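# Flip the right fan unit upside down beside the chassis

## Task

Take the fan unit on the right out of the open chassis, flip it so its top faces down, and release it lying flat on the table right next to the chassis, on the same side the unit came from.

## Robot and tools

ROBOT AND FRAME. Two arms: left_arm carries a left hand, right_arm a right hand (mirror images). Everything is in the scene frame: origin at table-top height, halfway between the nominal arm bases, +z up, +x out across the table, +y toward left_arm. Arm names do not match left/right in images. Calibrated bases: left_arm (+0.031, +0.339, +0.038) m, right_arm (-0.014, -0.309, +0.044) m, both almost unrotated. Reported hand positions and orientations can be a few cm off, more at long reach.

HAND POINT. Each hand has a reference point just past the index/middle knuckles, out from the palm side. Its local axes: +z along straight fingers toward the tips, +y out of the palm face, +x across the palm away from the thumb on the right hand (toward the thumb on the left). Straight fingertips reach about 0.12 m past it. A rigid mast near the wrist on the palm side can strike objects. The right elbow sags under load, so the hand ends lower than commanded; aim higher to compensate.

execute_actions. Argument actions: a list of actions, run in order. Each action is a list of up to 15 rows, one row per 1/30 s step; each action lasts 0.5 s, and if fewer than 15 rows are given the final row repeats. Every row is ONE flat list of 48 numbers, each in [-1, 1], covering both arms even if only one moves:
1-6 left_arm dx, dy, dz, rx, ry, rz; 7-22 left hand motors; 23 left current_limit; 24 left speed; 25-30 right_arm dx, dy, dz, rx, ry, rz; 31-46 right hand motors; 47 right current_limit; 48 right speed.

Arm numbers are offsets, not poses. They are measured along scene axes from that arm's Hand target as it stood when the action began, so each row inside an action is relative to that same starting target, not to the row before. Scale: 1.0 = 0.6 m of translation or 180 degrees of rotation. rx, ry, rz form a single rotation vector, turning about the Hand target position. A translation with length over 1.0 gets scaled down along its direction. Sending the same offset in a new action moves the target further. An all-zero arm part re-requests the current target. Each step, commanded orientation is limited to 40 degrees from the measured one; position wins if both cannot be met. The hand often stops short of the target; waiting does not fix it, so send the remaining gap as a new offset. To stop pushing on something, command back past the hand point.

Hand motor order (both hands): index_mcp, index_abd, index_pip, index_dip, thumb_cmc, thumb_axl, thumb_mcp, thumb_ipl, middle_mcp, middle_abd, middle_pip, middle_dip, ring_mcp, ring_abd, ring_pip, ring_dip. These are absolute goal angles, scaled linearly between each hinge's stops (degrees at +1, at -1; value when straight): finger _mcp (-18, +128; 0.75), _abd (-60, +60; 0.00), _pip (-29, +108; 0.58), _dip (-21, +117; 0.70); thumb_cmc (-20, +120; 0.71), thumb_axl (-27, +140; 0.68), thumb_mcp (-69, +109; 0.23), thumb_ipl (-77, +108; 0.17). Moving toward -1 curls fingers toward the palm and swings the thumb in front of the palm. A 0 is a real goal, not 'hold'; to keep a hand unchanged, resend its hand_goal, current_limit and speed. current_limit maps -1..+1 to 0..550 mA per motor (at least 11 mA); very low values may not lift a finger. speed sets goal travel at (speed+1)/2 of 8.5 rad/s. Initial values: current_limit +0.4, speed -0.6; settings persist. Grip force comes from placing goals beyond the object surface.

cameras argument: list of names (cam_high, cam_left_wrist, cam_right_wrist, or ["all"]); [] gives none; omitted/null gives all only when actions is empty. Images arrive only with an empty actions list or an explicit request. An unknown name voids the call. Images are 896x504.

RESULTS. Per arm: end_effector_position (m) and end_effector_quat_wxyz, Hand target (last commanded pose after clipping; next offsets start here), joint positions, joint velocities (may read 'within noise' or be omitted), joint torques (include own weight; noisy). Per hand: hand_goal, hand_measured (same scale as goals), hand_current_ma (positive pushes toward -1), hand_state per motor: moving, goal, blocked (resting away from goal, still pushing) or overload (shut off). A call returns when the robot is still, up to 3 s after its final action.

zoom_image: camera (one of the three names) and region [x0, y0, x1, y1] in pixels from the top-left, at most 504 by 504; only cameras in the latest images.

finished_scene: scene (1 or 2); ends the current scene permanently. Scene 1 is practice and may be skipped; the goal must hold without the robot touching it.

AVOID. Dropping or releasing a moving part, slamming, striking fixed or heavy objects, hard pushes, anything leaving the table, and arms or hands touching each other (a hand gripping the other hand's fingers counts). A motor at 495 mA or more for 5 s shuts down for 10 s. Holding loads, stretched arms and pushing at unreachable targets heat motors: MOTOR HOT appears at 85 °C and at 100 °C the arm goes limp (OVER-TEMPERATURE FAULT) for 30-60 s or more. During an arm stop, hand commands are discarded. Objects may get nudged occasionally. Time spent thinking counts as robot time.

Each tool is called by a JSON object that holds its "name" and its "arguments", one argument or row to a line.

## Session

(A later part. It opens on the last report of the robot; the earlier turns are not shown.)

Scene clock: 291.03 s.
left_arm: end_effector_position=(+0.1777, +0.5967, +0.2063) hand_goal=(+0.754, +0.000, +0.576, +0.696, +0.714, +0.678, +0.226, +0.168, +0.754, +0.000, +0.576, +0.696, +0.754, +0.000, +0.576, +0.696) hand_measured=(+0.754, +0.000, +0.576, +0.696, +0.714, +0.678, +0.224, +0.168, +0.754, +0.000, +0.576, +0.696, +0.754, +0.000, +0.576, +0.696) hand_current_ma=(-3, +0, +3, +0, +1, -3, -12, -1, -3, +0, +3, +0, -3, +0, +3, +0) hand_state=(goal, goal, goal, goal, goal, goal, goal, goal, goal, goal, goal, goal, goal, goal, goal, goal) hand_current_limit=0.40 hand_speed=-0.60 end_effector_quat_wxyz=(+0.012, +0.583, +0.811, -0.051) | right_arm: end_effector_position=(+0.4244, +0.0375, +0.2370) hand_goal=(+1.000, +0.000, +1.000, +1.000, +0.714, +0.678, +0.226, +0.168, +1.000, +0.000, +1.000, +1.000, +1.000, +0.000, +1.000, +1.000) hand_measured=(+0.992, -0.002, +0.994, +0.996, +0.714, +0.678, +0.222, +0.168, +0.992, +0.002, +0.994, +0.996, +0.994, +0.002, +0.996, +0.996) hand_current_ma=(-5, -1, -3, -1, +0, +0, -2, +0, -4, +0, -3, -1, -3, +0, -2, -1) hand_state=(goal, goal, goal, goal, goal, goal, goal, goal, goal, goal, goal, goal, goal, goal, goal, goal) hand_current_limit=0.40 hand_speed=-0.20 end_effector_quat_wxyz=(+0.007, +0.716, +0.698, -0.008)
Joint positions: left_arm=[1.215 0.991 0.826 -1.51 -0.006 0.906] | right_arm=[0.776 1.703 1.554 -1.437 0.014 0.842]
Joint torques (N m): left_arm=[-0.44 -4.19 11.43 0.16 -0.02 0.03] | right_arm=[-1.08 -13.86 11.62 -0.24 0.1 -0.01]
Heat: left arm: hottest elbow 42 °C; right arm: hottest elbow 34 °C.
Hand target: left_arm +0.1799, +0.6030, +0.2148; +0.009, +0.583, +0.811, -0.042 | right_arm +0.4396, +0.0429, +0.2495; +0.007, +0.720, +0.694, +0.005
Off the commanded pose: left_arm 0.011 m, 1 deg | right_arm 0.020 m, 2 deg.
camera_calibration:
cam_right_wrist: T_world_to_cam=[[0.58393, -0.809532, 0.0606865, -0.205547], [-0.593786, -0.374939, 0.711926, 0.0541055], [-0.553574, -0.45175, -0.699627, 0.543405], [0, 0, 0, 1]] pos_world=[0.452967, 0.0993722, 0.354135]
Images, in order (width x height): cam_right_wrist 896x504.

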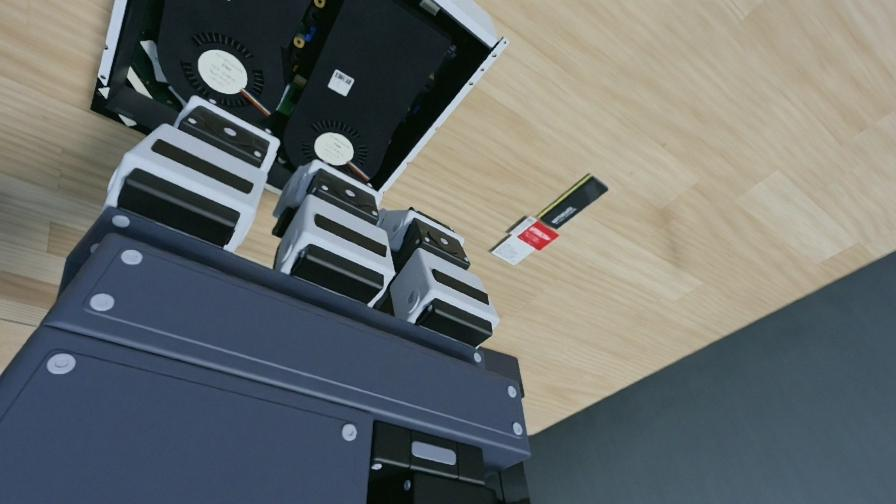

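{"name": "execute_actions", "arguments": {
  "actions": [
    [[0,0,0,0,0,0,0.754,0,0.576,0.696,0.714,0.678,0.226,0.168,0.754,0,0.576,0.696,0.754,0,0.576,0.696,0.4,-0.6,-0.24,0.006,0.03,0,-0.111,0,1,0,1,1,0.714,0.678,0.226,0.168,1,0,1,1,1,0,1,1,0.4,-0.2]],
    [[0,0,0,0,0,0,0.754,0,0.576,0.696,0.714,0.678,0.226,0.168,0.754,0,0.576,0.696,0.754,0,0.576,0.696,0.4,-0.6,-0.03,0.0,-0.07,0,0,0,1,0,0.576,0.696,0.714,0.678,0.226,0.168,1,0,0.576,0.696,1,0,1,1,0.4,-0.2]],
    [[0,0,0,0,0,0,0.754,0,0.576,0.696,0.714,0.678,0.226,0.168,0.754,0,0.576,0.696,0.754,0,0.576,0.696,0.4,-0.6,0,0,0,0,0,0,1,0,0.576,0.696,0.714,0.678,0.226,0.168,1,0,0.576,0.696,1,0,1,1,0.4,-0.2]]
  ],
  "cameras": ["cam_right_wrist"]
}}

{"name": "zoom_image", "arguments": {
  "camera": "cam_right_wrist",
  "region": [230, 0, 550, 200]
}}

Scene clock: 294.77 s.
left_arm: end_effector_position=(+0.1777, +0.5967, +0.2063) hand_goal=(+0.754, +0.000, +0.576, +0.696, +0.714, +0.678, +0.226, +0.168, +0.754, +0.000, +0.576, +0.696, +0.754, +0.000, +0.576, +0.696) hand_measured=(+0.754, +0.000, +0.576, +0.696, +0.714, +0.678, +0.224, +0.168, +0.754, +0.000, +0.576, +0.696, +0.754, +0.000, +0.576, +0.696) hand_current_ma=(-3, +0, +3, +0, +1, -3, -12, -1, -3, +0, +3, +0, -3, +0, +3, +0) hand_state=(goal, goal, goal, goal, goal, goal, goal, goal, goal, goal, goal, goal, goal, goal, goal, goal) hand_current_limit=0.40 hand_speed=-0.60 end_effector_quat_wxyz=(+0.012, +0.583, +0.811, -0.051) | right_arm: end_effector_position=(+0.2813, +0.0430, +0.2318) hand_goal=(+1.000, +0.000, +0.576, +0.696, +0.714, +0.678, +0.226, +0.168, +1.000, +0.000, +0.576, +0.696, +1.000, +0.000, +1.000, +1.000) hand_measured=(+0.998, -0.002, +0.578, +0.698, +0.716, +0.678, +0.222, +0.168, +0.998, +0.002, +0.578, +0.698, +0.998, +0.002, +0.996, +0.996) hand_current_ma=(-1, +0, +1, +1, +0, +0, -2, +0, -1, +0, +1, +1, -1, +0, -1, -1) hand_state=(goal, goal, goal, goal, goal, goal, goal, goal, goal, goal, goal, goal, goal, goal, goal, goal) hand_current_limit=0.40 hand_speed=-0.20 end_effector_quat_wxyz=(+0.126, +0.709, +0.681, +0.130)
Joint positions: left_arm=[1.215 0.991 0.826 -1.51 -0.006 0.906] | right_arm=[1.145 1.43 1.106 -1.104 0.337 1.199]
Joint torques (N m): left_arm=[-0.56 -4.31 11.43 0.17 -0.03 0.03] | right_arm=[0.97 -10.05 7.3 0.98 0.53 0.09]
Heat: left arm: hottest elbow 42 °C; right arm: hottest elbow 34 °C.
Hand target: left_arm +0.1799, +0.6030, +0.2148; +0.009, +0.583, +0.811, -0.042 | right_arm +0.2777, +0.0466, +0.2256; +0.127, +0.708, +0.682, +0.130
Off the commanded pose: left_arm 0.011 m, 1 deg | right_arm 0.008 m, 0 deg.
camera_calibration:
cam_right_wrist: T_world_to_cam=[[0.519387, -0.81809, 0.246913, -0.141955], [-0.811157, -0.381096, 0.44361, 0.0985811], [-0.268816, -0.43069, -0.861536, 0.419565], [0, 0, 0, 1]] pos_world=[0.26648, 0.102139, 0.352789]
Images, in order (width x height): cam_right_wrist 896x504.

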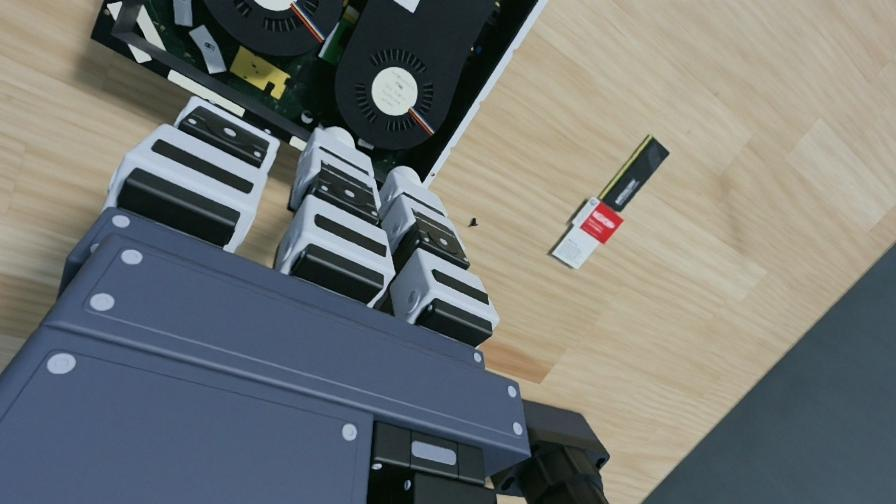

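Scaled by 1.575.

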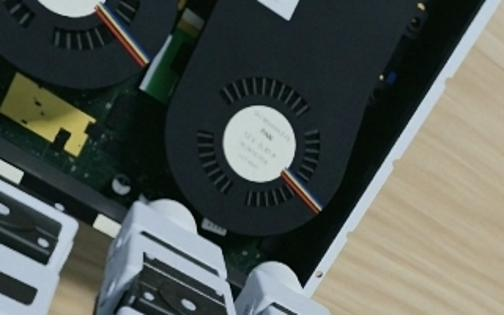

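{"name": "execute_actions", "arguments": {
  "actions": [
    [[0,0,0,0,0,0,0.754,0,0.576,0.696,0.714,0.678,0.226,0.168,0.754,0,0.576,0.696,0.754,0,0.576,0.696,0.4,-0.6,-0.011,0.0,-0.06,0,0,0,1,0,0.576,0.696,0.714,0.678,0.226,0.168,1,0,0.576,0.696,1,0,1,1,0.4,-0.2]],
    [[0,0,0,0,0,0,0.754,0,0.576,0.696,0.714,0.678,0.226,0.168,0.754,0,0.576,0.696,0.754,0,0.576,0.696,0.4,-0.6,0,0,0,0,0,0,1,0,0.576,0.696,0.714,0.678,0.226,0.168,1,0,0.576,0.696,1,0,1,1,0.4,-0.2]]
  ],
  "cameras": ["cam_right_wrist"]
}}

{"name": "zoom_image", "arguments": {
  "camera": "cam_right_wrist",
  "region": [270, 60, 530, 220]
}}

Scene clock: 296.73 s.
left_arm: end_effector_position=(+0.1777, +0.5967, +0.2063) hand_goal=(+0.754, +0.000, +0.576, +0.696, +0.714, +0.678, +0.226, +0.168, +0.754, +0.000, +0.576, +0.696, +0.754, +0.000, +0.576, +0.696) hand_measured=(+0.754, +0.000, +0.576, +0.696, +0.714, +0.678, +0.224, +0.168, +0.754, +0.000, +0.576, +0.696, +0.754, +0.000, +0.576, +0.696) hand_current_ma=(-3, +0, +3, +0, +1, -3, -12, -1, -3, +0, +3, +0, -3, +0, +3, +0) hand_state=(goal, goal, goal, goal, goal, goal, goal, goal, goal, goal, goal, goal, goal, goal, goal, goal) hand_current_limit=0.40 hand_speed=-0.60 end_effector_quat_wxyz=(+0.012, +0.583, +0.811, -0.051) | right_arm: end_effector_position=(+0.2762, +0.0427, +0.1964) hand_goal=(+1.000, +0.000, +0.576, +0.696, +0.714, +0.678, +0.226, +0.168, +1.000, +0.000, +0.576, +0.696, +1.000, +0.000, +1.000, +1.000) hand_measured=(+0.998, -0.002, +0.578, +0.698, +0.716, +0.678, +0.222, +0.168, +0.996, +0.002, +0.576, +0.698, +0.998, +0.002, +0.996, +0.996) hand_current_ma=(-1, +0, +0, +0, +0, +0, -2, +0, -1, +0, +0, +0, -1, +0, -1, -1) hand_state=(goal, goal, goal, goal, goal, goal, goal, goal, goal, goal, goal, goal, goal, goal, goal, goal) hand_current_limit=0.40 hand_speed=-0.20 end_effector_quat_wxyz=(+0.127, +0.710, +0.680, +0.131)
Joint positions: left_arm=[1.215 0.991 0.826 -1.51 -0.006 0.906] | right_arm=[1.157 1.462 1.039 -1.01 0.341 1.215]
Joint torques (N m): left_arm=[-0.5 -4.31 11.43 0.17 -0.02 0.04] | right_arm=[1.2 -10.11 6.94 0.99 0.48 0.09]
Heat: left arm: hottest elbow 42 °C; right arm: hottest elbow 34 °C.
Hand target: left_arm +0.1799, +0.6030, +0.2148; +0.009, +0.583, +0.811, -0.042 | right_arm +0.2711, +0.0465, +0.1897; +0.127, +0.708, +0.682, +0.130
Off the commanded pose: left_arm 0.011 m, 1 deg | right_arm 0.009 m, 0 deg.
camera_calibration:
cam_right_wrist: T_world_to_cam=[[0.516532, -0.819684, 0.247615, -0.129991], [-0.813108, -0.378887, 0.441928, 0.110806], [-0.268423, -0.429608, -0.862199, 0.387579], [0, 0, 0, 1]] pos_world=[0.261277, 0.101938, 0.317389]
Images, in order (width x height): cam_right_wrist 896x504.

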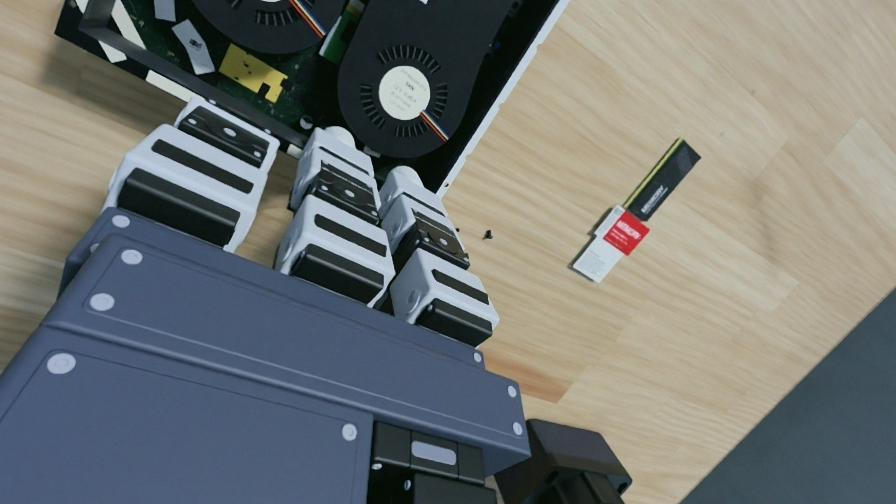

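Scaled by 1.938.

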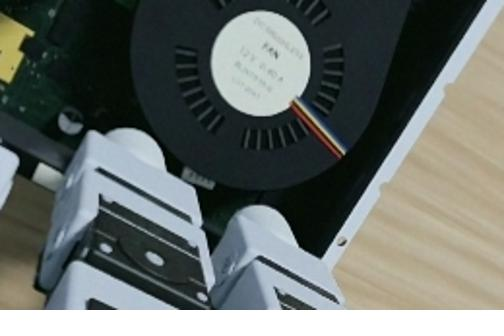

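{"name": "execute_actions", "arguments": {
  "actions": [
    [[0,0,0,0,0,0,0.754,0,0.576,0.696,0.714,0.678,0.226,0.168,0.754,0,0.576,0.696,0.754,0,0.576,0.696,0.4,-0.6,-0.003,0.0,-0.04,0,0,0,1,0,0.576,0.696,0.714,0.678,0.226,0.168,1,0,0.576,0.696,1,0,1,1,0.4,-0.2]],
    [[0,0,0,0,0,0,0.754,0,0.576,0.696,0.714,0.678,0.226,0.168,0.754,0,0.576,0.696,0.754,0,0.576,0.696,0.4,-0.6,0,0,0,0,0,0,1,0,0.576,0.696,0.714,0.678,0.226,0.168,1,0,0.576,0.696,1,0,1,1,0.4,-0.2]]
  ],
  "cameras": ["cam_right_wrist"]
}}

{"name": "zoom_image", "arguments": {
  "camera": "cam_right_wrist",
  "region": [270, 60, 530, 220]
}}

Scene clock: 298.43 s.
left_arm: end_effector_position=(+0.1777, +0.5967, +0.2063) hand_goal=(+0.754, +0.000, +0.576, +0.696, +0.714, +0.678, +0.226, +0.168, +0.754, +0.000, +0.576, +0.696, +0.754, +0.000, +0.576, +0.696) hand_measured=(+0.754, +0.000, +0.576, +0.696, +0.714, +0.678, +0.224, +0.168, +0.754, +0.000, +0.576, +0.696, +0.754, +0.000, +0.576, +0.696) hand_current_ma=(-3, +0, +3, +0, +1, -3, -12, -1, -3, +0, +3, +0, -3, +0, +3, +0) hand_state=(goal, goal, goal, goal, goal, goal, goal, goal, goal, goal, goal, goal, goal, goal, goal, goal) hand_current_limit=0.40 hand_speed=-0.60 end_effector_quat_wxyz=(+0.012, +0.583, +0.811, -0.051) | right_arm: end_effector_position=(+0.2756, +0.0435, +0.1795) hand_goal=(+1.000, +0.000, +0.576, +0.696, +0.714, +0.678, +0.226, +0.168, +1.000, +0.000, +0.576, +0.696, +1.000, +0.000, +1.000, +1.000) hand_measured=(+0.998, +0.004, +0.576, +0.698, +0.716, +0.678, +0.222, +0.168, +1.000, +0.004, +0.576, +0.698, +0.998, +0.002, +0.996, +0.996) hand_current_ma=(+0, +1, +0, +0, +0, +0, -2, +0, +0, +1, +0, +0, -1, +0, -1, -1) hand_state=(goal, goal, goal, goal, goal, goal, goal, goal, goal, goal, goal, goal, goal, goal, goal, goal) hand_current_limit=0.40 hand_speed=-0.20 end_effector_quat_wxyz=(+0.128, +0.710, +0.679, +0.136)
Joint positions: left_arm=[1.215 0.991 0.826 -1.51 -0.006 0.906] | right_arm=[1.161 1.481 1.007 -0.951 0.348 1.219]
Joint torques (N m): left_arm=[-0.56 -4.37 11.4 0.16 -0.02 0.03] | right_arm=[1.14 -9.47 6.3 1.24 0.25 0.09]
Heat: left arm: hottest elbow 42 °C; right arm: hottest elbow 34 °C.
Hand target: left_arm +0.1799, +0.6030, +0.2148; +0.009, +0.583, +0.811, -0.042 | right_arm +0.2692, +0.0464, +0.1655; +0.127, +0.708, +0.682, +0.130
Off the commanded pose: left_arm 0.011 m, 1 deg | right_arm 0.016 m, 1 deg.
camera_calibration:
cam_right_wrist: T_world_to_cam=[[0.513548, -0.821562, 0.247597, -0.124007], [-0.817552, -0.380877, 0.431904, 0.12116], [-0.260532, -0.424227, -0.867268, 0.371645], [0, 0, 0, 1]] pos_world=[0.259563, 0.10193, 0.30069]
Images, in order (width x height): cam_right_wrist 896x504.

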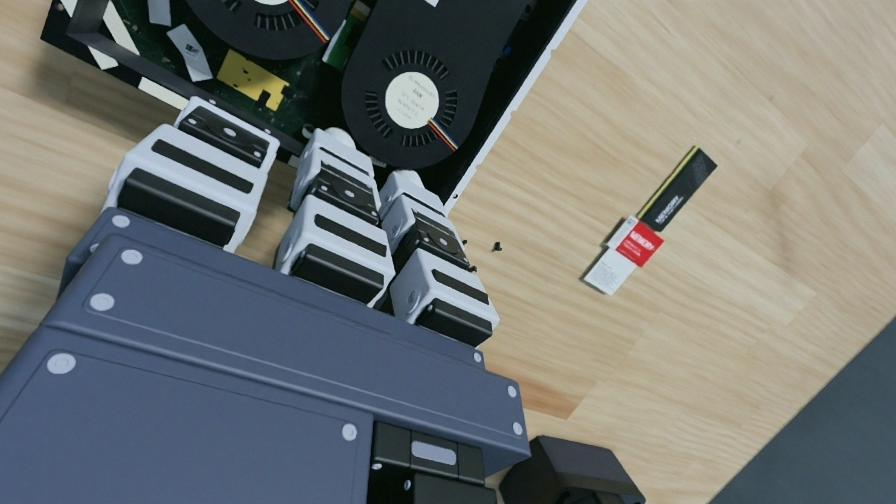

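Scaled by 1.938.

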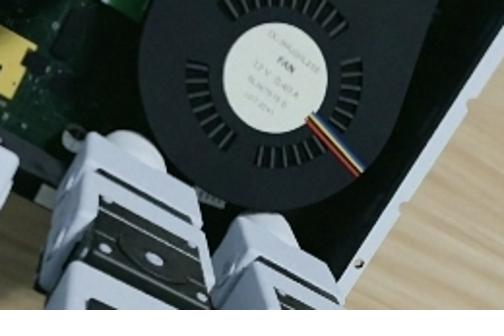

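{"name": "execute_actions", "arguments": {
  "actions": [
    [[0,0,0,0,0,0,0.754,0,0.576,0.696,0.714,0.678,0.226,0.168,0.754,0,0.576,0.696,0.754,0,0.576,0.696,0.4,-0.6,0.05,0.0,0.01,0,0,0,1,0,0.576,0.696,0.714,0.678,0.226,0.168,1,0,0.576,0.696,1,0,1,1,0.75,-0.2]],
    [[0,0,0,0,0,0,0.754,0,0.576,0.696,0.714,0.678,0.226,0.168,0.754,0,0.576,0.696,0.754,0,0.576,0.696,0.4,-0.6,0,0,0,0,0,0,1,0,0.576,0.696,0.714,0.678,0.226,0.168,1,0,0.576,0.696,1,0,1,1,0.75,-0.2]]
  ],
  "cameras": ["cam_right_wrist"]
}}

{"name": "zoom_image", "arguments": {
  "camera": "cam_right_wrist",
  "region": [270, 60, 530, 220]
}}

Scene clock: 300.10 s.
left_arm: end_effector_position=(+0.1777, +0.5967, +0.2063) hand_goal=(+0.754, +0.000, +0.576, +0.696, +0.714, +0.678, +0.226, +0.168, +0.754, +0.000, +0.576, +0.696, +0.754, +0.000, +0.576, +0.696) hand_measured=(+0.754, +0.000, +0.576, +0.696, +0.714, +0.678, +0.224, +0.168, +0.754, +0.000, +0.576, +0.696, +0.754, +0.000, +0.576, +0.696) hand_current_ma=(-3, +0, +3, +0, +1, -3, -12, -1, -3, +0, +3, +0, -3, +0, +3, +0) hand_state=(goal, goal, goal, goal, goal, goal, goal, goal, goal, goal, goal, goal, goal, goal, goal, goal) hand_current_limit=0.40 hand_speed=-0.60 end_effector_quat_wxyz=(+0.012, +0.583, +0.811, -0.051) | right_arm: end_effector_position=(+0.2842, +0.0422, +0.1776) hand_goal=(+1.000, +0.000, +0.576, +0.696, +0.714, +0.678, +0.226, +0.168, +1.000, +0.000, +0.576, +0.696, +1.000, +0.000, +1.000, +1.000) hand_measured=(+1.000, -0.002, +0.596, +0.702, +0.716, +0.678, +0.222, +0.168, +1.000, +0.000, +0.586, +0.702, +0.998, +0.002, +0.996, +0.996) hand_current_ma=(+0, +0, +15, +3, +0, +0, -2, +0, +0, +0, +5, +2, -1, +0, -1, -1) hand_state=(goal, goal, goal, goal, goal, goal, goal, goal, goal, goal, goal, goal, goal, goal, goal, goal) hand_current_limit=0.75 hand_speed=-0.20 end_effector_quat_wxyz=(+0.123, +0.704, +0.687, +0.131)
Joint positions: left_arm=[1.215 0.991 0.826 -1.51 -0.006 0.906] | right_arm=[1.135 1.481 1.007 -0.946 0.329 1.173]
Joint torques (N m): left_arm=[-0.5 -4.19 11.43 0.16 -0.03 0.03] | right_arm=[-2.14 -8.18 8.79 1.24 0.58 -0.14]
Heat: left arm: hottest elbow 42 °C; right arm: hottest elbow 34 °C.
Hand target: left_arm +0.1799, +0.6030, +0.2148; +0.009, +0.583, +0.811, -0.042 | right_arm +0.2993, +0.0463, +0.1715; +0.127, +0.708, +0.682, +0.130
Off the commanded pose: left_arm 0.011 m, 1 deg | right_arm 0.017 m, 1 deg.
camera_calibration:
cam_right_wrist: T_world_to_cam=[[0.533373, -0.810277, 0.242826, -0.134263], [-0.803118, -0.394974, 0.446091, 0.122491], [-0.265547, -0.43295, -0.861417, 0.372442], [0, 0, 0, 1]] pos_world=[0.268888, 0.100839, 0.298788]
Images, in order (width x height): cam_right_wrist 896x504.

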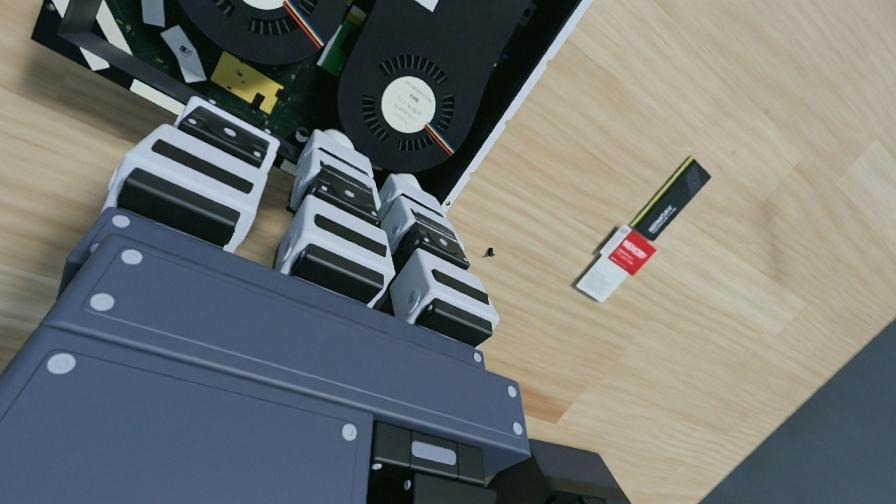

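Scaled by 1.938.

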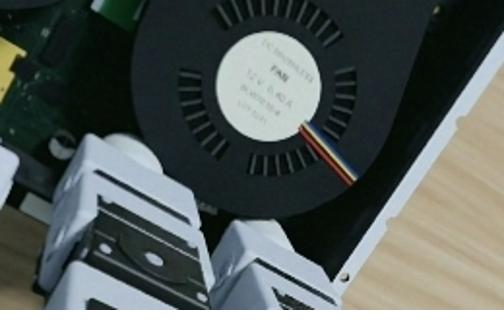

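{"name": "execute_actions", "arguments": {
  "actions": [
    [[0,0,0,0,0,0,0.754,0,0.576,0.696,0.714,0.678,0.226,0.168,0.754,0,0.576,0.696,0.754,0,0.576,0.696,0.4,-0.6,0.04,0.005,0.0,0,0,0,1,0,0.576,0.696,0.714,0.678,0.226,0.168,1,0,0.576,0.696,1,0,1,1,0.75,-0.2]],
    [[0,0,0,0,0,0,0.754,0,0.576,0.696,0.714,0.678,0.226,0.168,0.754,0,0.576,0.696,0.754,0,0.576,0.696,0.4,-0.6,0,0,0,0,0,0,1,0,0.576,0.696,0.714,0.678,0.226,0.168,1,0,0.576,0.696,1,0,1,1,0.75,-0.2]]
  ],
  "cameras": ["cam_right_wrist"]
}}

{"name": "zoom_image", "arguments": {
  "camera": "cam_right_wrist",
  "region": [270, 0, 530, 220]
}}

Scene clock: 301.80 s.
left_arm: end_effector_position=(+0.1777, +0.5967, +0.2063) hand_goal=(+0.754, +0.000, +0.576, +0.696, +0.714, +0.678, +0.226, +0.168, +0.754, +0.000, +0.576, +0.696, +0.754, +0.000, +0.576, +0.696) hand_measured=(+0.754, +0.000, +0.576, +0.696, +0.714, +0.678, +0.224, +0.168, +0.754, +0.000, +0.576, +0.696, +0.754, +0.000, +0.576, +0.696) hand_current_ma=(-3, +0, +3, +0, +1, -3, -12, -1, -3, +0, +3, +0, -3, +0, +3, +0) hand_state=(goal, goal, goal, goal, goal, goal, goal, goal, goal, goal, goal, goal, goal, goal, goal, goal) hand_current_limit=0.40 hand_speed=-0.60 end_effector_quat_wxyz=(+0.012, +0.583, +0.811, -0.051) | right_arm: end_effector_position=(+0.2930, +0.0453, +0.1764) hand_goal=(+1.000, +0.000, +0.576, +0.696, +0.714, +0.678, +0.226, +0.168, +1.000, +0.000, +0.576, +0.696, +1.000, +0.000, +1.000, +1.000) hand_measured=(+1.000, +0.010, +0.630, +0.718, +0.716, +0.678, +0.222, +0.168, +1.000, +0.012, +0.620, +0.712, +0.998, +0.002, +0.996, +0.996) hand_current_ma=(+0, +4, +82, +20, +0, +0, -2, +0, +0, +6, +58, +13, -1, +0, -1, -1) hand_state=(goal, goal, blocked, blocked, goal, goal, goal, goal, goal, goal, blocked, goal, goal, goal, goal, goal) hand_current_limit=0.75 hand_speed=-0.20 end_effector_quat_wxyz=(+0.113, +0.697, +0.697, +0.125)
Joint positions: left_arm=[1.215 0.991 0.826 -1.51 -0.006 0.906] | right_arm=[1.109 1.488 1.02 -0.945 0.299 1.125]
Joint torques (N m): left_arm=[-0.62 -4.19 11.4 0.17 -0.02 0.03] | right_arm=[-3.96 -6.89 10.02 1.66 1.31 -0.15]
Heat: left arm: hottest elbow 42 °C; right arm: hottest elbow 34 °C.
Hand target: left_arm +0.1799, +0.6030, +0.2148; +0.009, +0.583, +0.811, -0.042 | right_arm +0.3232, +0.0495, +0.1716; +0.127, +0.708, +0.682, +0.130
Off the commanded pose: left_arm 0.011 m, 1 deg | right_arm 0.031 m, 3 deg.
camera_calibration:
cam_right_wrist: T_world_to_cam=[[0.557922, -0.797734, 0.228788, -0.141432], [-0.78296, -0.414575, 0.46379, 0.12306], [-0.275131, -0.437891, -0.855894, 0.377148], [0, 0, 0, 1]] pos_world=[0.279024, 0.103341, 0.298083]
Images, in order (width x height): cam_right_wrist 896x504.

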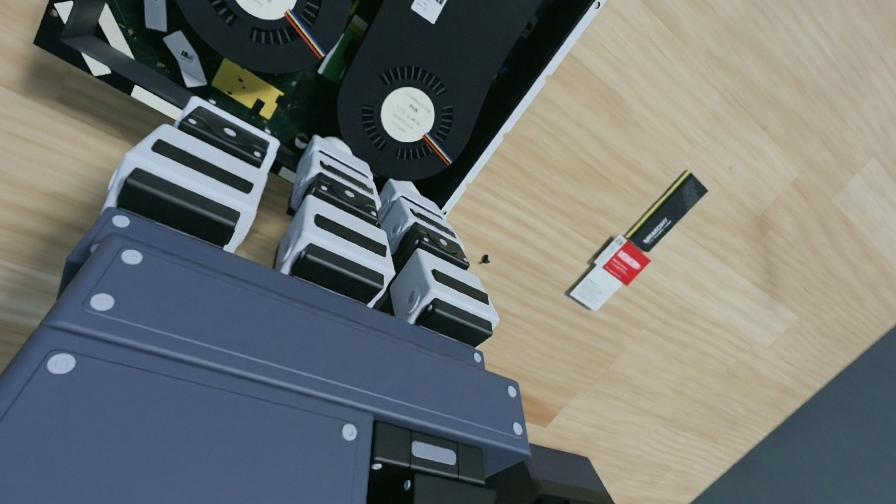

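Scaled by 1.938.

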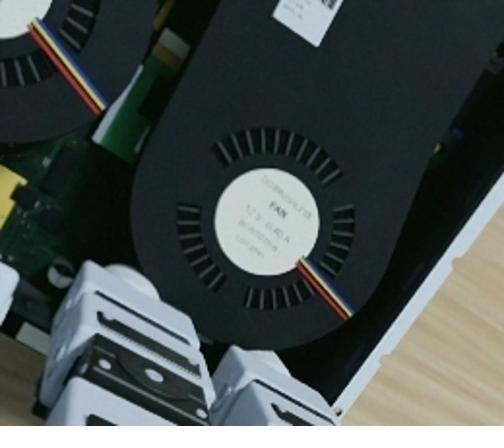

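{"name": "execute_actions", "arguments": {
  "actions": [
    [[0,0,0,0,0,0,0.754,0,0.576,0.696,0.714,0.678,0.226,0.168,0.754,0,0.576,0.696,0.754,0,0.576,0.696,0.4,-0.6,0.01,0.0,0.04,0,0,0,1,0,0.5,0.65,0.714,0.678,0.226,0.168,1,0,0.5,0.65,1,0,1,1,0.75,-0.2]],
    [[0,0,0,0,0,0,0.754,0,0.576,0.696,0.714,0.678,0.226,0.168,0.754,0,0.576,0.696,0.754,0,0.576,0.696,0.4,-0.6,0,0,0.01,0,0,0,1,0,0.5,0.65,0.714,0.678,0.226,0.168,1,0,0.5,0.65,1,0,1,1,0.75,-0.2]]
  ],
  "cameras": ["cam_right_wrist"]
}}

{"name": "zoom_image", "arguments": {
  "camera": "cam_right_wrist",
  "region": [270, 0, 530, 220]
}}

Scene clock: 303.63 s.
left_arm: end_effector_position=(+0.1777, +0.5967, +0.2063) hand_goal=(+0.754, +0.000, +0.576, +0.696, +0.714, +0.678, +0.226, +0.168, +0.754, +0.000, +0.576, +0.696, +0.754, +0.000, +0.576, +0.696) hand_measured=(+0.754, +0.000, +0.576, +0.696, +0.714, +0.678, +0.224, +0.168, +0.754, +0.000, +0.576, +0.696, +0.754, +0.000, +0.576, +0.696) hand_current_ma=(-3, +0, +3, +0, +1, -3, -12, -1, -3, +0, +3, +0, -3, +0, +3, +0) hand_state=(goal, goal, goal, goal, goal, goal, goal, goal, goal, goal, goal, goal, goal, goal, goal, goal) hand_current_limit=0.40 hand_speed=-0.60 end_effector_quat_wxyz=(+0.012, +0.583, +0.811, -0.051) | right_arm: end_effector_position=(+0.3025, +0.0372, +0.1777) hand_goal=(+1.000, +0.000, +0.500, +0.650, +0.714, +0.678, +0.226, +0.168, +1.000, +0.000, +0.500, +0.650, +1.000, +0.000, +1.000, +1.000) hand_measured=(+1.000, +0.002, +0.532, +0.668, +0.716, +0.678, +0.222, +0.168, +1.000, -0.004, +0.564, +0.684, +0.998, +0.002, +0.996, +0.996) hand_current_ma=(+0, +0, +35, +14, +0, +0, -2, +0, +0, -1, +110, +38, -1, +0, -1, -1) hand_state=(goal, goal, blocked, goal, goal, goal, goal, goal, goal, goal, blocked, blocked, goal, goal, goal, goal) hand_current_limit=0.75 hand_speed=-0.20 end_effector_quat_wxyz=(+0.121, +0.702, +0.694, +0.105)
Joint positions: left_arm=[1.215 0.991 0.826 -1.51 -0.006 0.906] | right_arm=[1.081 1.502 1.045 -0.993 0.299 1.113]
Joint torques (N m): left_arm=[-0.62 -4.25 11.4 0.14 -0.02 0.02] | right_arm=[-2.61 -10.4 12.11 0.35 1.32 -0.15]
Heat: left arm: hottest elbow 42 °C; right arm: hottest elbow 35 °C.
Hand target: left_arm +0.1799, +0.6030, +0.2148; +0.009, +0.583, +0.811, -0.042 | right_arm +0.3292, +0.0495, +0.2016; +0.127, +0.708, +0.682, +0.130
Off the commanded pose: left_arm 0.011 m, 1 deg | right_arm 0.038 m, 3 deg.
camera_calibration:
cam_right_wrist: T_world_to_cam=[[0.549245, -0.797582, 0.249387, -0.154519], [-0.781474, -0.38451, 0.491376, 0.120203], [-0.296021, -0.464775, -0.834479, 0.380853], [0, 0, 0, 1]] pos_world=[0.291545, 0.0999892, 0.297284]
Images, in order (width x height): cam_right_wrist 896x504.

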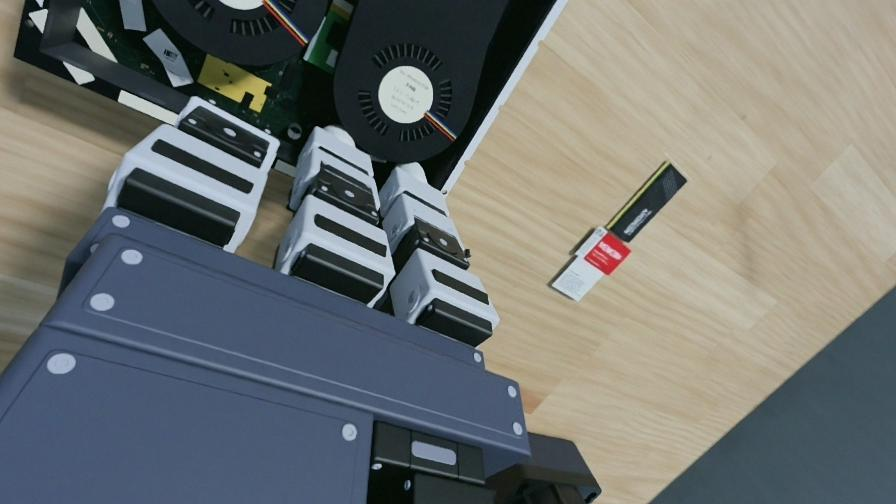

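Scaled by 1.938.

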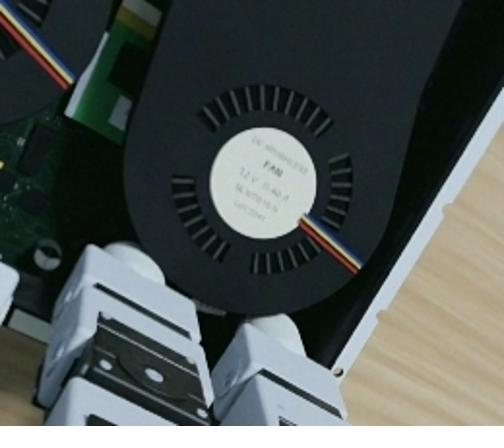

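{"name": "execute_actions", "arguments": {
  "actions": [
    [[0,0,0,0,0,0,0.754,0,0.576,0.696,0.714,0.678,0.226,0.168,0.754,0,0.576,0.696,0.754,0,0.576,0.696,0.4,-0.6,0.0,0.01,0.04,0,0,0,1,0,0.5,0.65,0.714,0.678,0.226,0.168,1,0,0.5,0.65,1,0,1,1,0.75,-0.2]],
    [[0,0,0,0,0,0,0.754,0,0.576,0.696,0.714,0.678,0.226,0.168,0.754,0,0.576,0.696,0.754,0,0.576,0.696,0.4,-0.6,0,0,0,0,0,0,1,0,0.5,0.65,0.714,0.678,0.226,0.168,1,0,0.5,0.65,1,0,1,1,0.75,-0.2]]
  ],
  "cameras": ["cam_right_wrist"]
}}

{"name": "zoom_image", "arguments": {
  "camera": "cam_right_wrist",
  "region": [270, 0, 530, 220]
}}

Scene clock: 305.27 s.
left_arm: end_effector_position=(+0.1777, +0.5967, +0.2063) hand_goal=(+0.754, +0.000, +0.576, +0.696, +0.714, +0.678, +0.226, +0.168, +0.754, +0.000, +0.576, +0.696, +0.754, +0.000, +0.576, +0.696) hand_measured=(+0.754, +0.000, +0.576, +0.696, +0.714, +0.678, +0.224, +0.168, +0.754, +0.000, +0.576, +0.696, +0.754, +0.000, +0.576, +0.696) hand_current_ma=(-3, +0, +3, +0, +1, -3, -12, -1, -3, +0, +3, +0, -3, +0, +3, +0) hand_state=(goal, goal, goal, goal, goal, goal, goal, goal, goal, goal, goal, goal, goal, goal, goal, goal) hand_current_limit=0.40 hand_speed=-0.60 end_effector_quat_wxyz=(+0.012, +0.583, +0.811, -0.051) | right_arm: end_effector_position=(+0.3048, +0.0403, +0.1953) hand_goal=(+1.000, +0.000, +0.500, +0.650, +0.714, +0.678, +0.226, +0.168, +1.000, +0.000, +0.500, +0.650, +1.000, +0.000, +1.000, +1.000) hand_measured=(+1.000, +0.006, +0.522, +0.664, +0.716, +0.678, +0.222, +0.168, +1.000, -0.002, +0.560, +0.684, +0.998, +0.002, +0.996, +0.996) hand_current_ma=(+0, +2, +20, +9, +0, +0, -2, +0, +0, +0, +97, +38, -1, +0, -1, -1) hand_state=(goal, goal, blocked, goal, goal, goal, goal, goal, goal, goal, blocked, blocked, goal, goal, goal, goal) hand_current_limit=0.75 hand_speed=-0.20 end_effector_quat_wxyz=(+0.127, +0.701, +0.695, +0.096)
Joint positions: left_arm=[1.215 0.991 0.826 -1.51 -0.006 0.906] | right_arm=[1.081 1.502 1.097 -1.065 0.304 1.113]
Joint torques (N m): left_arm=[-0.56 -4.19 11.41 0.14 -0.01 0.04] | right_arm=[-2.14 -11.58 12.53 0.49 1.17 -0.08]
Heat: left arm: hottest elbow 42 °C; right arm: hottest elbow 35 °C.
Hand target: left_arm +0.1799, +0.6030, +0.2148; +0.009, +0.583, +0.811, -0.042 | right_arm +0.3292, +0.0555, +0.2255; +0.127, +0.708, +0.682, +0.130
Off the commanded pose: left_arm 0.011 m, 1 deg | right_arm 0.042 m, 4 deg.
camera_calibration:
cam_right_wrist: T_world_to_cam=[[0.549935, -0.792405, 0.263943, -0.161004], [-0.779418, -0.373339, 0.503115, 0.111163], [-0.300131, -0.482402, -0.822927, 0.397382], [0, 0, 0, 1]] pos_world=[0.294451, 0.105619, 0.313585]
Images, in order (width x height): cam_right_wrist 896x504.

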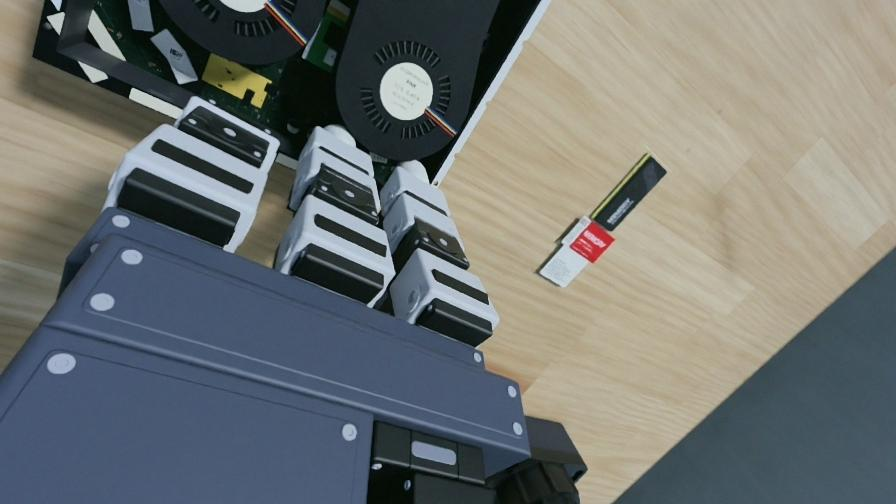

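Scaled by 1.938.

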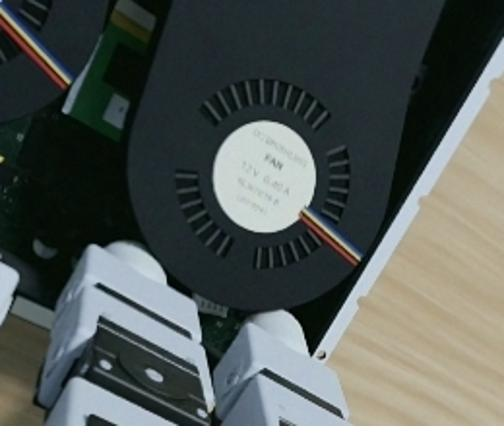

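{"name": "execute_actions", "arguments": {
  "actions": [
    [[0,0,0,0,0,0,0.754,0,0.576,0.696,0.714,0.678,0.226,0.168,0.754,0,0.576,0.696,0.754,0,0.576,0.696,0.4,-0.6,0.005,0.003,0.03,0,0,0,1,0,0.5,0.65,0.714,0.678,0.226,0.168,1,0,0.5,0.65,1,0,1,1,0.75,-0.2]],
    [[0,0,0,0,0,0,0.754,0,0.576,0.696,0.714,0.678,0.226,0.168,0.754,0,0.576,0.696,0.754,0,0.576,0.696,0.4,-0.6,0,0,0,0,0,0,1,0,0.5,0.65,0.714,0.678,0.226,0.168,1,0,0.5,0.65,1,0,1,1,0.75,-0.2]]
  ],
  "cameras": ["cam_right_wrist", "cam_high"]
}}

{"name": "zoom_image", "arguments": {
  "camera": "cam_right_wrist",
  "region": [270, 0, 530, 220]
}}

{"name": "zoom_image", "arguments": {
  "camera": "cam_high",
  "region": [370, 150, 530, 300]
}}

Scene clock: 307.13 s.
left_arm: end_effector_position=(+0.1777, +0.5967, +0.2063) hand_goal=(+0.754, +0.000, +0.576, +0.696, +0.714, +0.678, +0.226, +0.168, +0.754, +0.000, +0.576, +0.696, +0.754, +0.000, +0.576, +0.696) hand_measured=(+0.754, +0.000, +0.576, +0.696, +0.714, +0.678, +0.224, +0.168, +0.754, +0.000, +0.576, +0.696, +0.754, +0.000, +0.576, +0.696) hand_current_ma=(-3, +0, +3, +0, +1, -3, -12, -1, -3, +0, +3, +0, -3, +0, +3, +0) hand_state=(goal, goal, goal, goal, goal, goal, goal, goal, goal, goal, goal, goal, goal, goal, goal, goal) hand_current_limit=0.40 hand_speed=-0.60 end_effector_quat_wxyz=(+0.012, +0.583, +0.811, -0.051) | right_arm: end_effector_position=(+0.3080, +0.0419, +0.2094) hand_goal=(+1.000, +0.000, +0.500, +0.650, +0.714, +0.678, +0.226, +0.168, +1.000, +0.000, +0.500, +0.650, +1.000, +0.000, +1.000, +1.000) hand_measured=(+1.000, +0.010, +0.518, +0.662, +0.716, +0.678, +0.222, +0.168, +1.000, +0.002, +0.558, +0.684, +0.998, +0.002, +0.996, +0.996) hand_current_ma=(+0, +5, +14, +6, +0, +0, -2, +0, +0, +0, +93, +38, -1, +0, -1, -1) hand_state=(goal, goal, goal, goal, goal, goal, goal, goal, goal, goal, blocked, blocked, goal, goal, goal, goal) hand_current_limit=0.75 hand_speed=-0.20 end_effector_quat_wxyz=(+0.130, +0.701, +0.695, +0.091)
Joint positions: left_arm=[1.215 0.991 0.826 -1.51 -0.006 0.906] | right_arm=[1.077 1.502 1.136 -1.117 0.307 1.112]
Joint torques (N m): left_arm=[-0.5 -4.31 11.41 0.16 -0.03 0.03] | right_arm=[-2.08 -12.22 12.7 0.61 1.07 -0.11]
Heat: left arm: hottest elbow 42 °C; right arm: hottest elbow 36 °C.
Hand target: left_arm +0.1799, +0.6030, +0.2148; +0.009, +0.583, +0.811, -0.042 | right_arm +0.3323, +0.0571, +0.2435; +0.127, +0.708, +0.682, +0.130
Off the commanded pose: left_arm 0.011 m, 1 deg | right_arm 0.045 m, 5 deg.
camera_calibration:
cam_right_wrist: T_world_to_cam=[[0.548176, -0.790828, 0.272202, -0.166374], [-0.779373, -0.364929, 0.509318, 0.105487], [-0.303449, -0.491343, -0.816395, 0.410737], [0, 0, 0, 1]] pos_world=[0.298054, 0.108735, 0.326885]
Images, in order (width x height): cam_high 896x504, cam_right_wrist 896x504.

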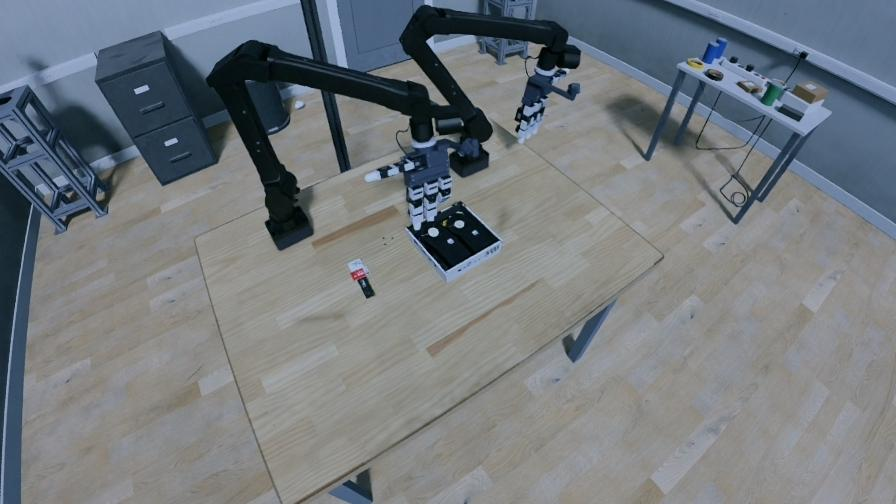

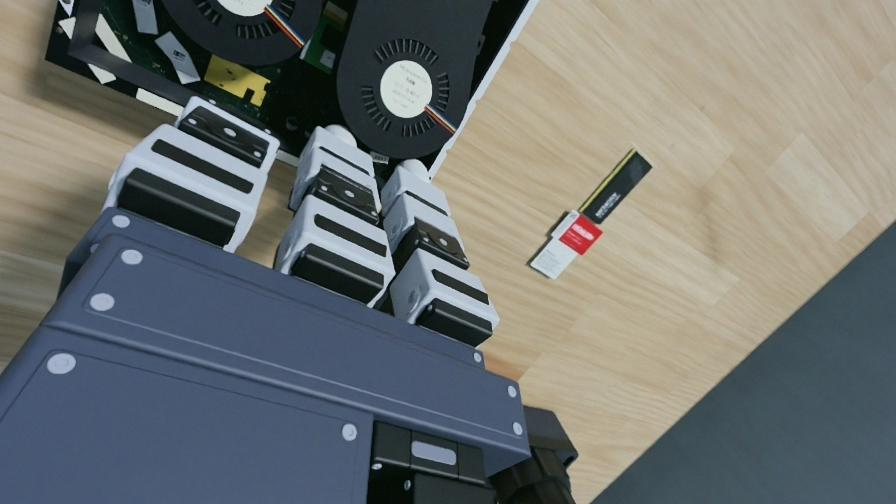

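Scaled by 1.938.

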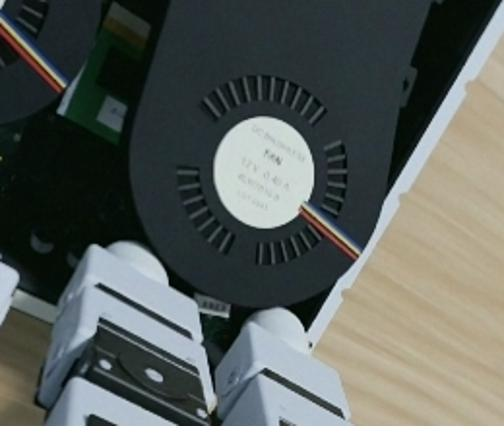

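Scaled by 3.150.

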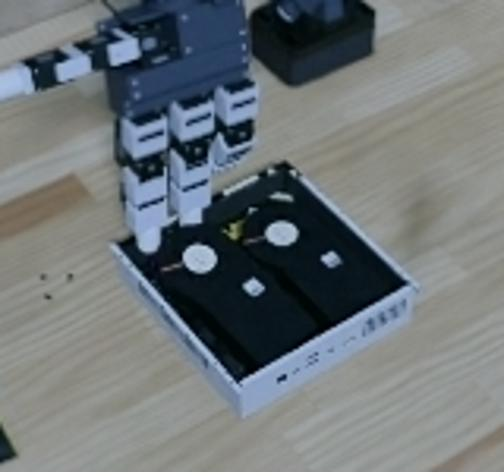

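{"name": "execute_actions", "arguments": {
  "actions": [
    [[0,0,0,0,0,0,0.754,0,0.576,0.696,0.714,0.678,0.226,0.168,0.754,0,0.576,0.696,0.754,0,0.576,0.696,0.4,-0.6,0.010,0.003,0.03,0,0,0,1,0,0.5,0.65,0.714,0.678,0.226,0.168,1,0,0.5,0.65,1,0,1,1,0.75,-0.2]],
    [[0,0,0,0,0,0,0.754,0,0.576,0.696,0.714,0.678,0.226,0.168,0.754,0,0.576,0.696,0.754,0,0.576,0.696,0.4,-0.6,0.01,0,0.03,0,0,0,1,0,0.5,0.65,0.714,0.678,0.226,0.168,1,0,0.5,0.65,1,0,1,1,0.75,-0.2]]
  ],
  "cameras": ["cam_right_wrist", "cam_high"]
}}

{"name": "zoom_image", "arguments": {
  "camera": "cam_right_wrist",
  "region": [270, 0, 530, 220]
}}

{"name": "zoom_image", "arguments": {
  "camera": "cam_high",
  "region": [370, 150, 530, 300]
}}

Scene clock: 310.03 s.
left_arm: end_effector_position=(+0.1777, +0.5967, +0.2063) hand_goal=(+0.754, +0.000, +0.576, +0.696, +0.714, +0.678, +0.226, +0.168, +0.754, +0.000, +0.576, +0.696, +0.754, +0.000, +0.576, +0.696) hand_measured=(+0.754, +0.000, +0.576, +0.696, +0.714, +0.678, +0.224, +0.168, +0.754, +0.000, +0.576, +0.696, +0.754, +0.000, +0.576, +0.696) hand_current_ma=(-3, +0, +3, +0, +1, -3, -12, -1, -3, +0, +3, +0, -3, +0, +3, +0) hand_state=(goal, goal, goal, goal, goal, goal, goal, goal, goal, goal, goal, goal, goal, goal, goal, goal) hand_current_limit=0.40 hand_speed=-0.60 end_effector_quat_wxyz=(+0.012, +0.583, +0.811, -0.051) | right_arm: end_effector_position=(+0.3196, +0.0471, +0.2441) hand_goal=(+1.000, +0.000, +0.500, +0.650, +0.714, +0.678, +0.226, +0.168, +1.000, +0.000, +0.500, +0.650, +1.000, +0.000, +1.000, +1.000) hand_measured=(+1.000, +0.018, +0.526, +0.662, +0.716, +0.678, +0.222, +0.168, +1.000, +0.002, +0.554, +0.682, +0.998, +0.002, +0.996, +0.996) hand_current_ma=(+0, +11, +24, +7, +0, +0, -2, +0, +0, +0, +83, +37, -1, +0, -1, -1) hand_state=(goal, goal, blocked, goal, goal, goal, goal, goal, goal, goal, blocked, blocked, goal, goal, goal, goal) hand_current_limit=0.75 hand_speed=-0.20 end_effector_quat_wxyz=(+0.131, +0.701, +0.695, +0.090)
Joint positions: left_arm=[1.215 0.991 0.826 -1.51 -0.006 0.906] | right_arm=[1.059 1.498 1.228 -1.208 0.306 1.093]
Joint torques (N m): left_arm=[-0.56 -4.31 11.43 0.16 -0.02 0.03] | right_arm=[-2.43 -12.69 12.83 0.77 1 -0.14]
Heat: left arm: hottest elbow 42 °C; right arm: hottest elbow 37 °C.
Hand target: left_arm +0.1799, +0.6030, +0.2148; +0.009, +0.583, +0.811, -0.042 | right_arm +0.3442, +0.0591, +0.2797; +0.127, +0.708, +0.682, +0.130
Off the commanded pose: left_arm 0.011 m, 1 deg | right_arm 0.045 m, 5 deg.
camera_calibration:
cam_right_wrist: T_world_to_cam=[[0.547995, -0.79062, 0.273171, -0.178307], [-0.77915, -0.36363, 0.510586, 0.098358], [-0.304346, -0.49264, -0.815279, 0.445243], [0, 0, 0, 1]] pos_world=[0.309855, 0.114137, 0.361485]
Images, in order (width x height): cam_high 896x504, cam_right_wrist 896x504.

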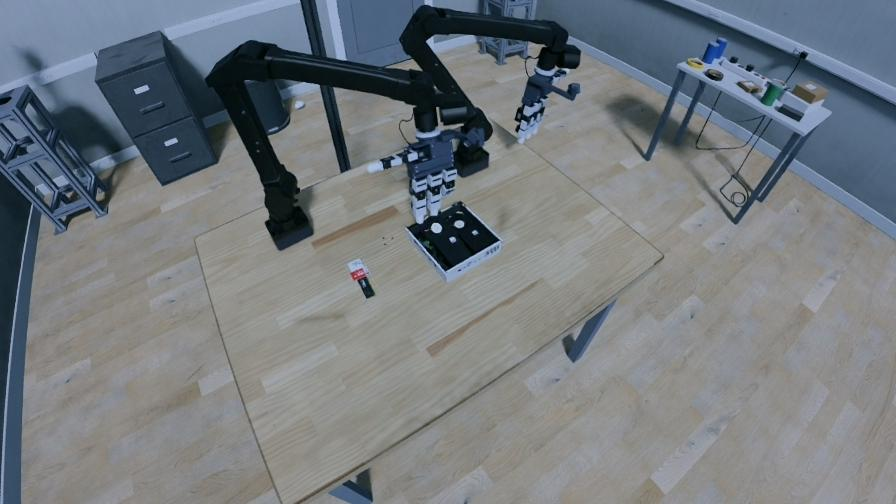

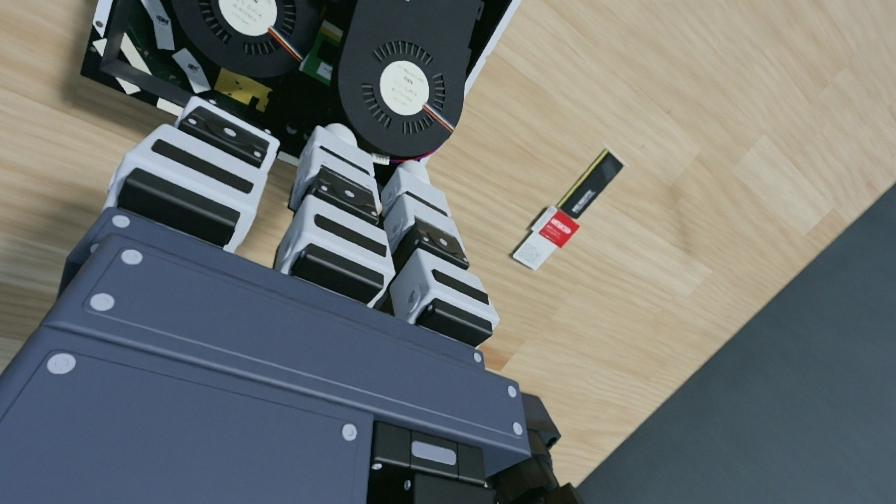

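Scaled by 1.938.

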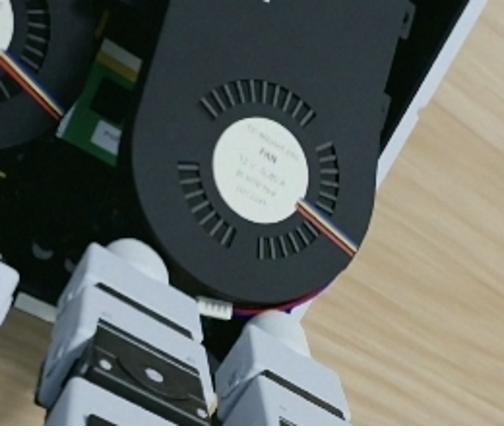

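Scaled by 3.150.

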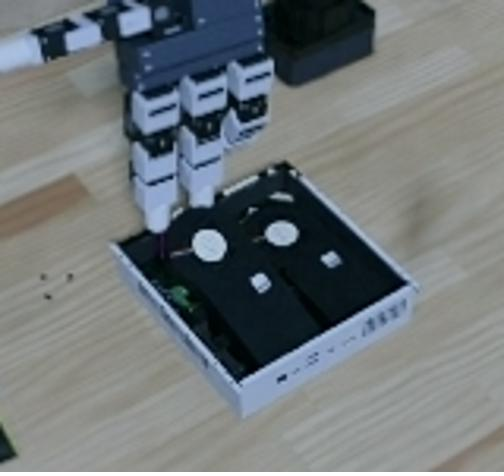

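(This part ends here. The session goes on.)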